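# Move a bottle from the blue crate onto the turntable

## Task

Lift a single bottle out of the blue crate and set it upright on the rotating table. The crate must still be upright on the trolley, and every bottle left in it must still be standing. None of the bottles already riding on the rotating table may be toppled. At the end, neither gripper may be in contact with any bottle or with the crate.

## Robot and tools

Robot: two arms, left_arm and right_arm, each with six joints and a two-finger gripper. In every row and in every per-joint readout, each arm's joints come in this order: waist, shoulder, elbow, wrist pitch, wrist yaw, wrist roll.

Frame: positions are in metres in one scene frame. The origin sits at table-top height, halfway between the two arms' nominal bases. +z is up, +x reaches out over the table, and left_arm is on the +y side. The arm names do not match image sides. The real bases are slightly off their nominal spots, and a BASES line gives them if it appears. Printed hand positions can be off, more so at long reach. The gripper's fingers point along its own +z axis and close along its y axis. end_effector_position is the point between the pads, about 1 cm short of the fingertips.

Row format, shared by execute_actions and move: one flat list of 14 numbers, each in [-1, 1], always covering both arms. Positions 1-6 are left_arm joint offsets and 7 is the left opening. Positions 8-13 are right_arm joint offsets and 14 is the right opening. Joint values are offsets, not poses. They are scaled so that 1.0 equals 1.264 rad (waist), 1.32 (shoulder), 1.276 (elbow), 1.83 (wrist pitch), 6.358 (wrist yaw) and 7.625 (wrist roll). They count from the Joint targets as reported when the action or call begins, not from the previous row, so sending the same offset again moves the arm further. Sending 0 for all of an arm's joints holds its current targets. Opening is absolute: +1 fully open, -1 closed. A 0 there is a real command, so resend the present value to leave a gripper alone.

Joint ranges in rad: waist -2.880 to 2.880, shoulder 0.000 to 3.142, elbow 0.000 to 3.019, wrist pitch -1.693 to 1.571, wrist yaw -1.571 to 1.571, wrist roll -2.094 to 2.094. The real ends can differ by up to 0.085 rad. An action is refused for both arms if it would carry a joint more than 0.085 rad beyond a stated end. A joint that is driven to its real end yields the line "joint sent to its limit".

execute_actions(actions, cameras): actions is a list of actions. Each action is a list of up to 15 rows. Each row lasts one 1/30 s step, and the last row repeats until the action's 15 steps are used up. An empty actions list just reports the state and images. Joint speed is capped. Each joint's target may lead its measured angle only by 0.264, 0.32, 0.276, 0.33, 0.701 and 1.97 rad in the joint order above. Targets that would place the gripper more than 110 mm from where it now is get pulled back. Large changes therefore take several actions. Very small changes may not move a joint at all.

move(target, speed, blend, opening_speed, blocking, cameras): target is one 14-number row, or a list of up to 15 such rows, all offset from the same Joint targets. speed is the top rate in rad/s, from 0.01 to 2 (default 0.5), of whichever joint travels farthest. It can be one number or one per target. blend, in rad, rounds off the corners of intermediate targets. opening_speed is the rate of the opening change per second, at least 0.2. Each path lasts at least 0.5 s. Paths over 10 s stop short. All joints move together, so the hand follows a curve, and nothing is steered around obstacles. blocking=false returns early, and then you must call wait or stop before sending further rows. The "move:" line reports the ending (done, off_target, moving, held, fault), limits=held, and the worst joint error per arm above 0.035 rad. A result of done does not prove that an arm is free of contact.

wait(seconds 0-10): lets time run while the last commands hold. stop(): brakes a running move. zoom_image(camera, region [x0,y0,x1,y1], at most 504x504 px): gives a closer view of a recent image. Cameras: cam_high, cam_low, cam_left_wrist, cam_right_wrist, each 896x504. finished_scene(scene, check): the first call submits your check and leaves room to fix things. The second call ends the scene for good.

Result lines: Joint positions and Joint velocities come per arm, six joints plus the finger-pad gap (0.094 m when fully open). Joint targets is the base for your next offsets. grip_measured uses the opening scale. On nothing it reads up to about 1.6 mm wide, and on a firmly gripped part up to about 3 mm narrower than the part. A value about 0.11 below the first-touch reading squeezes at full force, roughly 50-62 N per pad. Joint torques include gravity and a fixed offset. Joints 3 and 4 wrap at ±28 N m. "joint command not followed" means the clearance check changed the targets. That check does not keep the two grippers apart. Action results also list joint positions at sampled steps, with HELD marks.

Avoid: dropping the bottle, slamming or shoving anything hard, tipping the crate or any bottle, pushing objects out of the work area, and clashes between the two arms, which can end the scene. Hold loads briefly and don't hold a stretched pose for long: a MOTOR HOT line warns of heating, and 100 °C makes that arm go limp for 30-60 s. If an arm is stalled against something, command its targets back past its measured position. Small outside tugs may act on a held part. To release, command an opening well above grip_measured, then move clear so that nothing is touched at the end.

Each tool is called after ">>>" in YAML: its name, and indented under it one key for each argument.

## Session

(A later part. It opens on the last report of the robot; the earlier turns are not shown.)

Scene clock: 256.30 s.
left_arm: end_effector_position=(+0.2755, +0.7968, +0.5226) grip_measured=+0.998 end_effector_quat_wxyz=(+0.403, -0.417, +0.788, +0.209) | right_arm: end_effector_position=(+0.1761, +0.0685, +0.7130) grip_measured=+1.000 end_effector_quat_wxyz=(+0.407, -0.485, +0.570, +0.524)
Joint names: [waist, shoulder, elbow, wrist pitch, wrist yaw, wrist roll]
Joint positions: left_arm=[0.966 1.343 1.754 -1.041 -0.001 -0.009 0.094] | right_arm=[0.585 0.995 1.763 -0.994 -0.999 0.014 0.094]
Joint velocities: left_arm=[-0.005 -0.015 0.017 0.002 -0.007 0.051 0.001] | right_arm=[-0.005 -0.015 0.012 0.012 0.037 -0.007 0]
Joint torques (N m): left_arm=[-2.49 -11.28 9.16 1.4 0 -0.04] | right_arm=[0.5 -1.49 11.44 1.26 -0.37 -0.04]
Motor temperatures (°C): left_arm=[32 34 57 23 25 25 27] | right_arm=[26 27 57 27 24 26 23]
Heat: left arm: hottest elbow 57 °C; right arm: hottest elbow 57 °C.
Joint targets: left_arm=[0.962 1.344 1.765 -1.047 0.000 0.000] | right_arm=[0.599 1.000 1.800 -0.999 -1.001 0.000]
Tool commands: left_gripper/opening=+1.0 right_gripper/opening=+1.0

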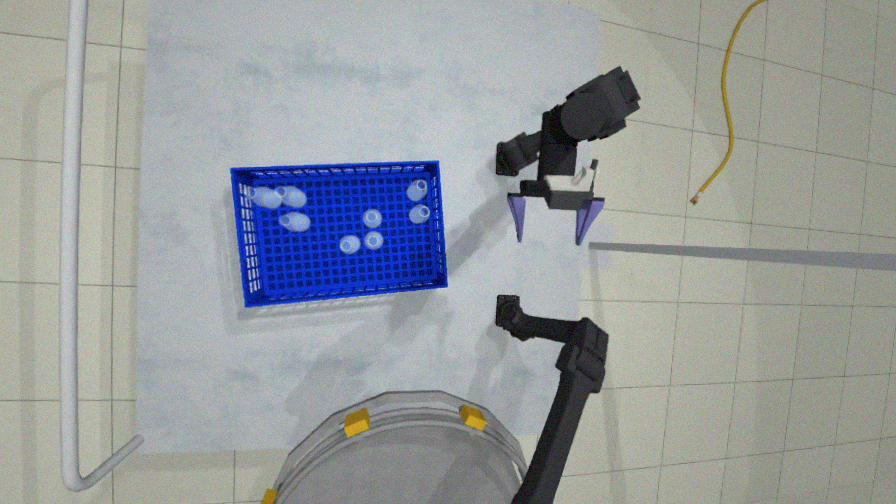

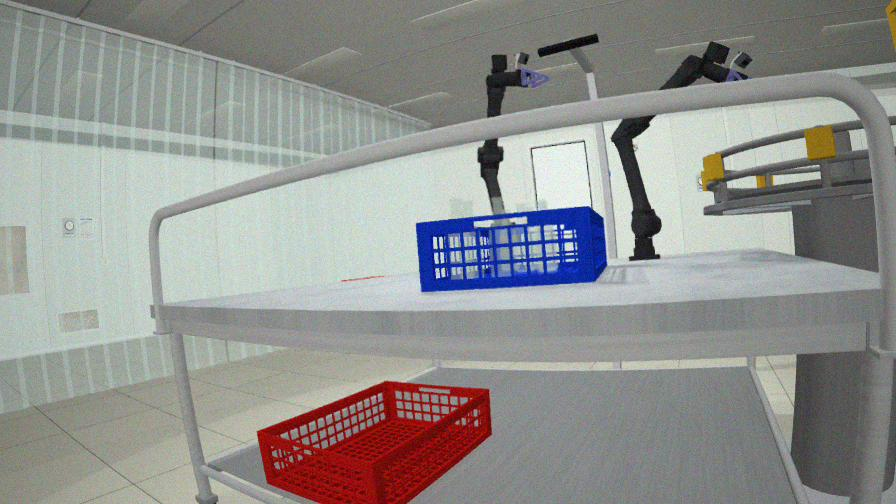

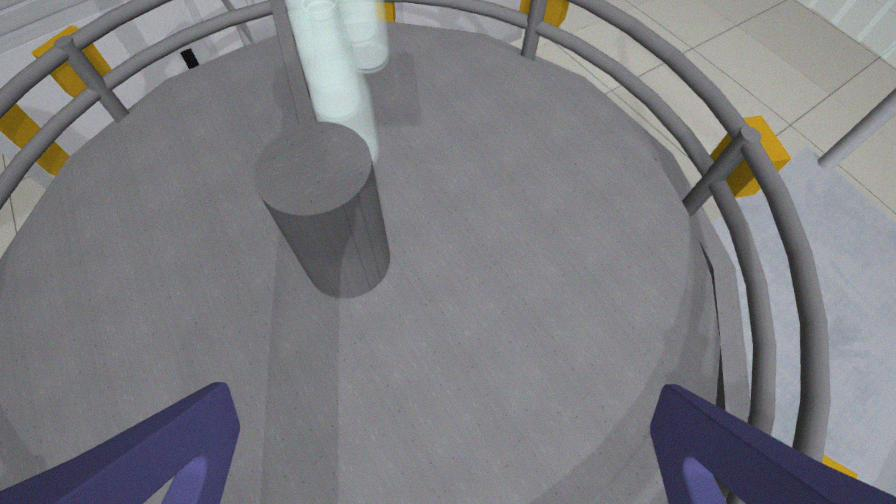

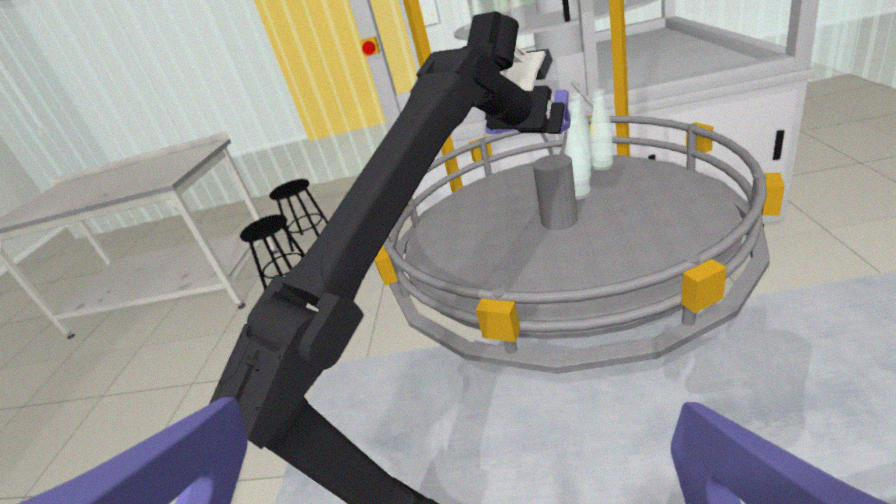

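>>> wait:
  seconds: 1

>>> zoom_image:
  camera: "cam_right_wrist"
  region: [550, 80, 630, 210]

>>> zoom_image:
  camera: "cam_left_wrist"
  region: [260, 0, 420, 180]

>>> zoom_image:
  camera: "cam_low"
  region: [400, 190, 630, 300]

Scene clock: 274.93 s.
left_arm: end_effector_position=(+0.2755, +0.7968, +0.5226) grip_measured=+0.998 end_effector_quat_wxyz=(+0.403, -0.417, +0.788, +0.209) | right_arm: end_effector_position=(+0.1761, +0.0685, +0.7130) grip_measured=+1.000 end_effector_quat_wxyz=(+0.407, -0.485, +0.570, +0.524)
Joint names: [waist, shoulder, elbow, wrist pitch, wrist yaw, wrist roll]
Joint positions: left_arm=[0.966 1.343 1.754 -1.041 -0.001 -0.009 0.094] | right_arm=[0.585 0.995 1.763 -0.994 -0.999 0.014 0.094]
Joint velocities: left_arm=[0.005 -0.005 0.007 0.002 -0.007 0.037 0] | right_arm=[-0.005 -0.005 -0.002 0.012 0.051 -0.051 0]
Joint torques (N m): left_arm=[-2.32 -10.46 9.13 1.65 0.01 -0.03] | right_arm=[0.56 -1.44 11.44 1.26 -0.37 -0.04]
Motor temperatures (°C): left_arm=[32 34 57 23 25 25 26] | right_arm=[26 26 57 27 24 26 23]
Heat: left arm: hottest elbow 57 °C; right arm: hottest elbow 57 °C.
Joint targets: left_arm=[0.962 1.344 1.765 -1.047 0.000 0.000] | right_arm=[0.599 1.000 1.800 -0.999 -1.001 0.000]
Tool commands: left_gripper/opening=+1.0 right_gripper/opening=+1.0
wait: 1.00 s; at rest from the start

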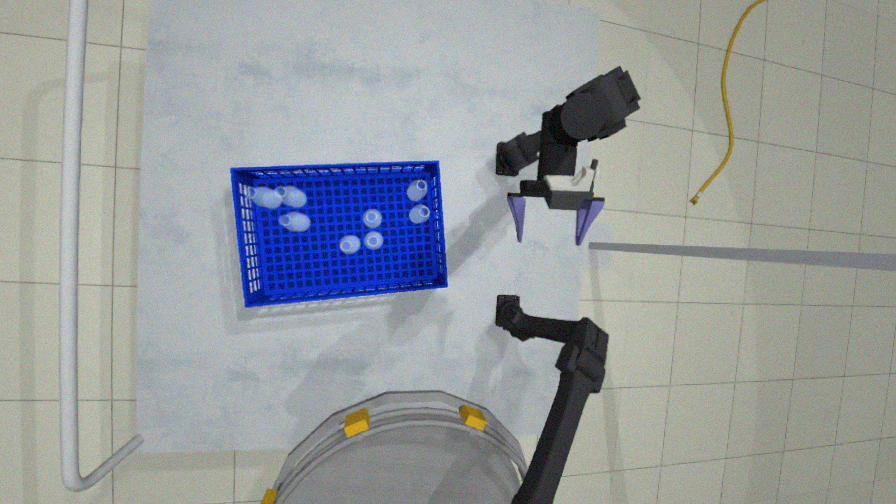

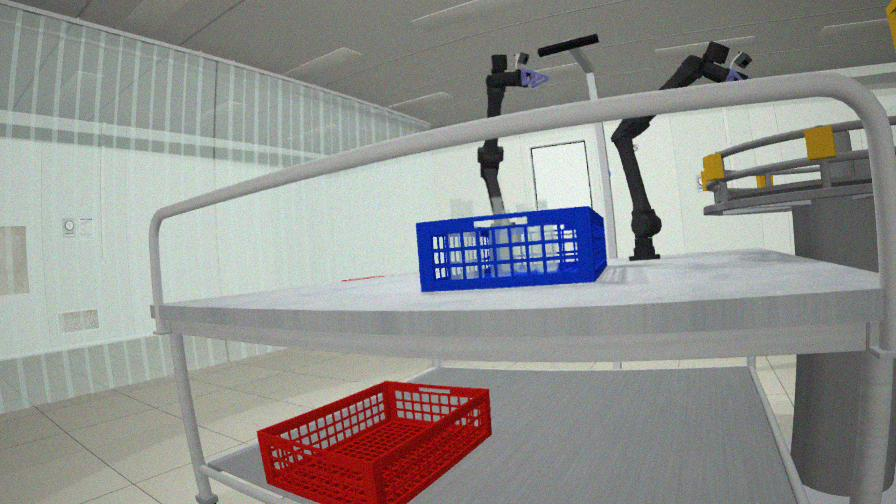

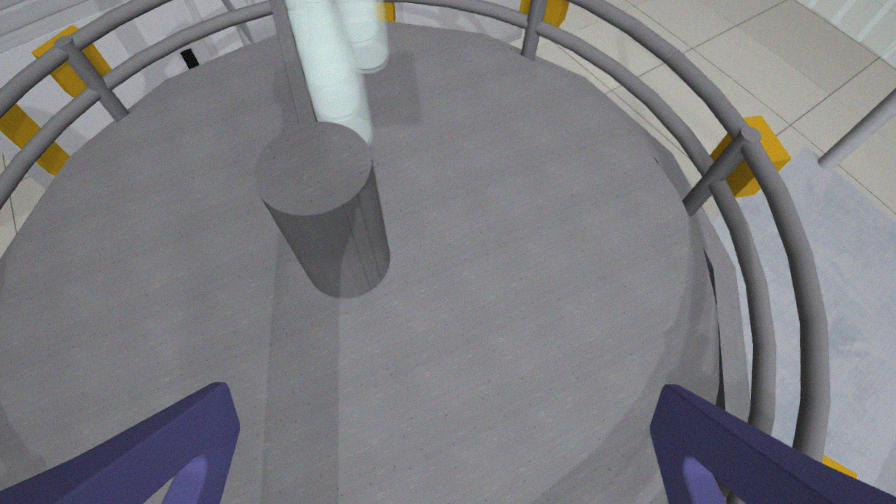

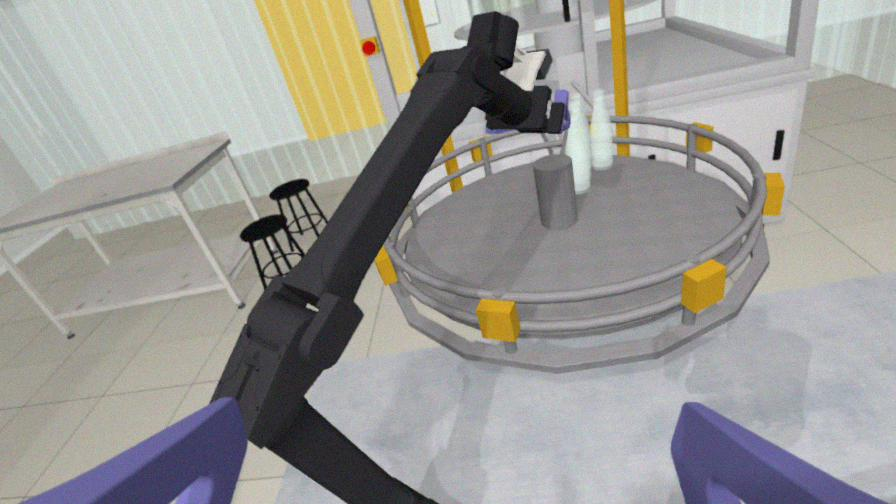

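Scaled by 3.877 from the camera's 896x504 image, which has a finer 1280x720 frame.

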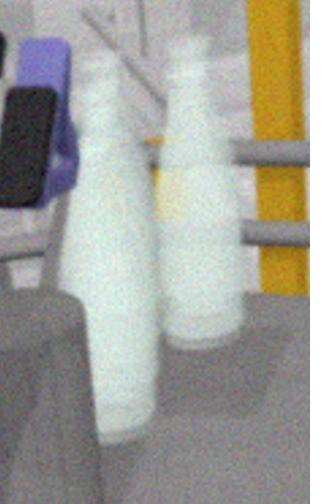

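Scaled by 2.800 from the camera's 896x504 image, which has a finer 1280x720 frame.

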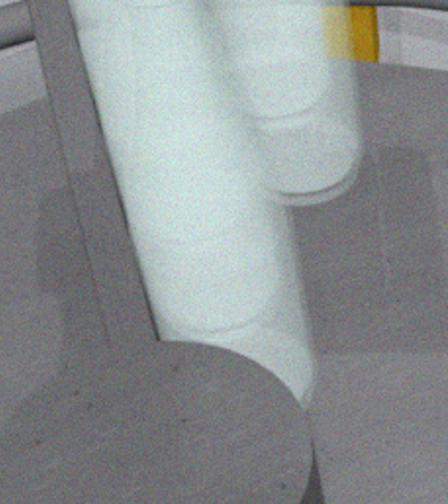

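Scaled by 2.191 from the camera's 896x504 image, which has a finer 1280x720 frame.

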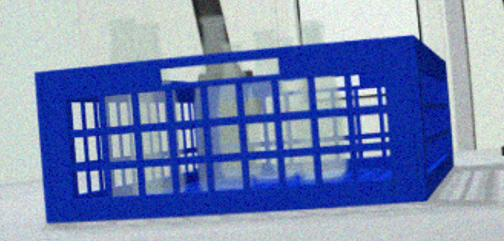

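>>> wait:
  seconds: 2
  cameras: ["cam_left_wrist", "cam_right_wrist"]

>>> zoom_image:
  camera: "cam_left_wrist"
  region: [270, 0, 400, 160]

>>> zoom_image:
  camera: "cam_right_wrist"
  region: [560, 85, 625, 205]

Scene clock: 289.37 s.
left_arm: end_effector_position=(+0.2755, +0.7968, +0.5226) grip_measured=+0.998 end_effector_quat_wxyz=(+0.403, -0.417, +0.788, +0.209) | right_arm: end_effector_position=(+0.1761, +0.0685, +0.7130) grip_measured=+1.000 end_effector_quat_wxyz=(+0.407, -0.485, +0.570, +0.524)
Joint names: [waist, shoulder, elbow, wrist pitch, wrist yaw, wrist roll]
Joint positions: left_arm=[0.966 1.343 1.754 -1.041 -0.001 -0.009 0.094] | right_arm=[0.585 0.995 1.763 -0.994 -0.999 0.014 0.094]
Joint velocities: left_arm=[-0.015 0.005 -0.017 0.017 -0.022 -0.037 0.001] | right_arm=[-0.015 -0.005 -0.002 -0.002 -0.022 0.037 0]
Joint torques (N m): left_arm=[-2.08 -11.22 9.25 1.46 0.03 -0.03] | right_arm=[0.62 -1.49 11.44 1.25 -0.37 -0.04]
Motor temperatures (°C): left_arm=[32 34 57 23 25 25 26] | right_arm=[26 26 57 27 24 26 23]
Heat: left arm: hottest elbow 57 °C; right arm: hottest elbow 57 °C.
Joint targets: left_arm=[0.962 1.344 1.765 -1.047 0.000 0.000] | right_arm=[0.599 1.000 1.800 -0.999 -1.001 0.000]
Tool commands: left_gripper/opening=+1.0 right_gripper/opening=+1.0
wait: 2.00 s; at rest from the start
Images, in order (width x height): cam_left_wrist 896x504, cam_right_wrist 896x504.

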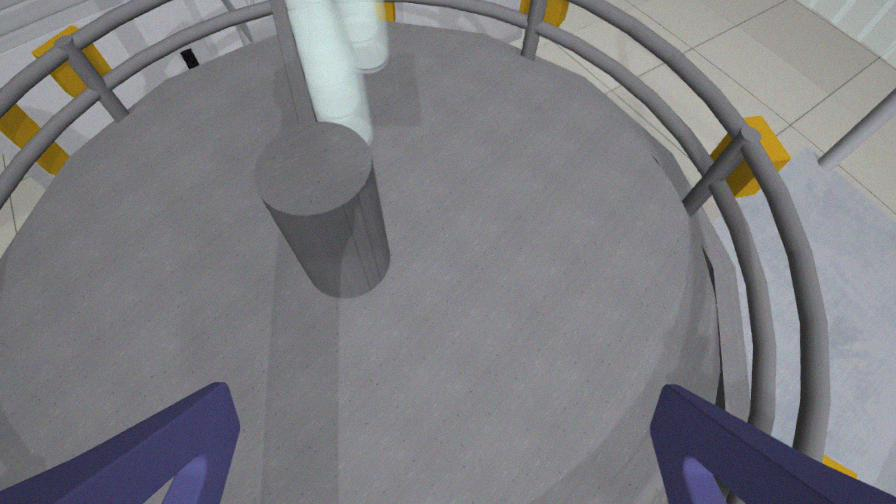

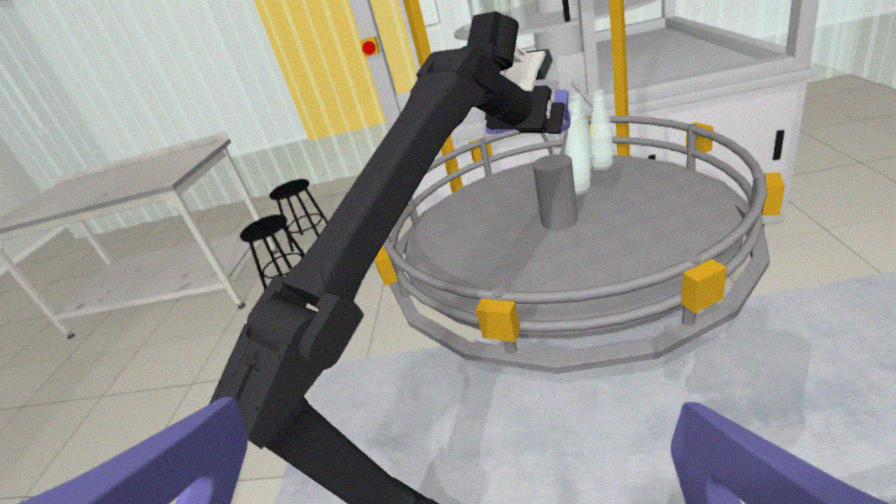

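Scaled by 3.150 from the camera's 896x504 image, which has a finer 1280x720 frame.

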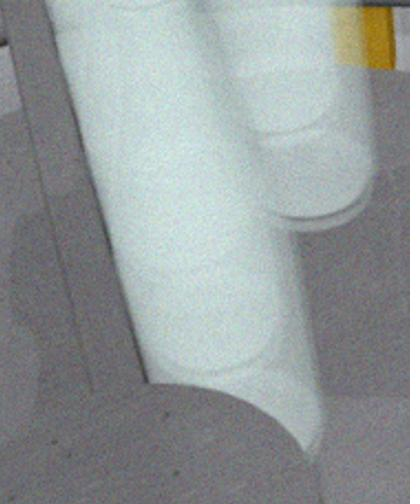

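Scaled by 4.200 from the camera's 896x504 image, which has a finer 1280x720 frame.

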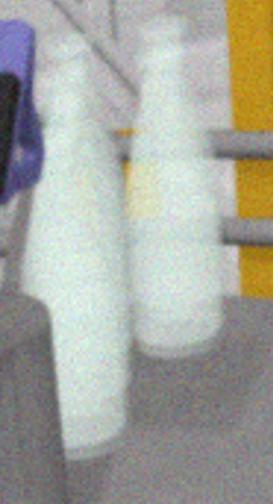

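>>> finished_scene:
  scene: 2
  check: "Bottle on the table: the newest left and right wrist pictures (289 s) show the placed bottle (base at left wrist (369,141), right wrist (582,192)) upright, resting against the queue behind the centre column; the picture is unchanged over 14 s. Table bottles: every outline on the disc is vertical, with its neck up and base on the disc; the bottles overlap along both lines of sight, so single outlines are partly hidden, but a lying bottle would be much longer than the column or guide that could hide it and none is seen. Crate: cam_low shows it flat on the trolley, cam_high shows 8 bottles whose caps lean outward only as perspective gives, none lying. Contact: left gripper is open and at rest 6-8 cm above bottle-top height and well away from the queue; right gripper is open, 0.71 m high and away from the crate; joint readings are steady. How it could be missed: a bottle hidden exactly behind another could be tilted, but the outlines show no tilt."

The scene is finished: the task was done.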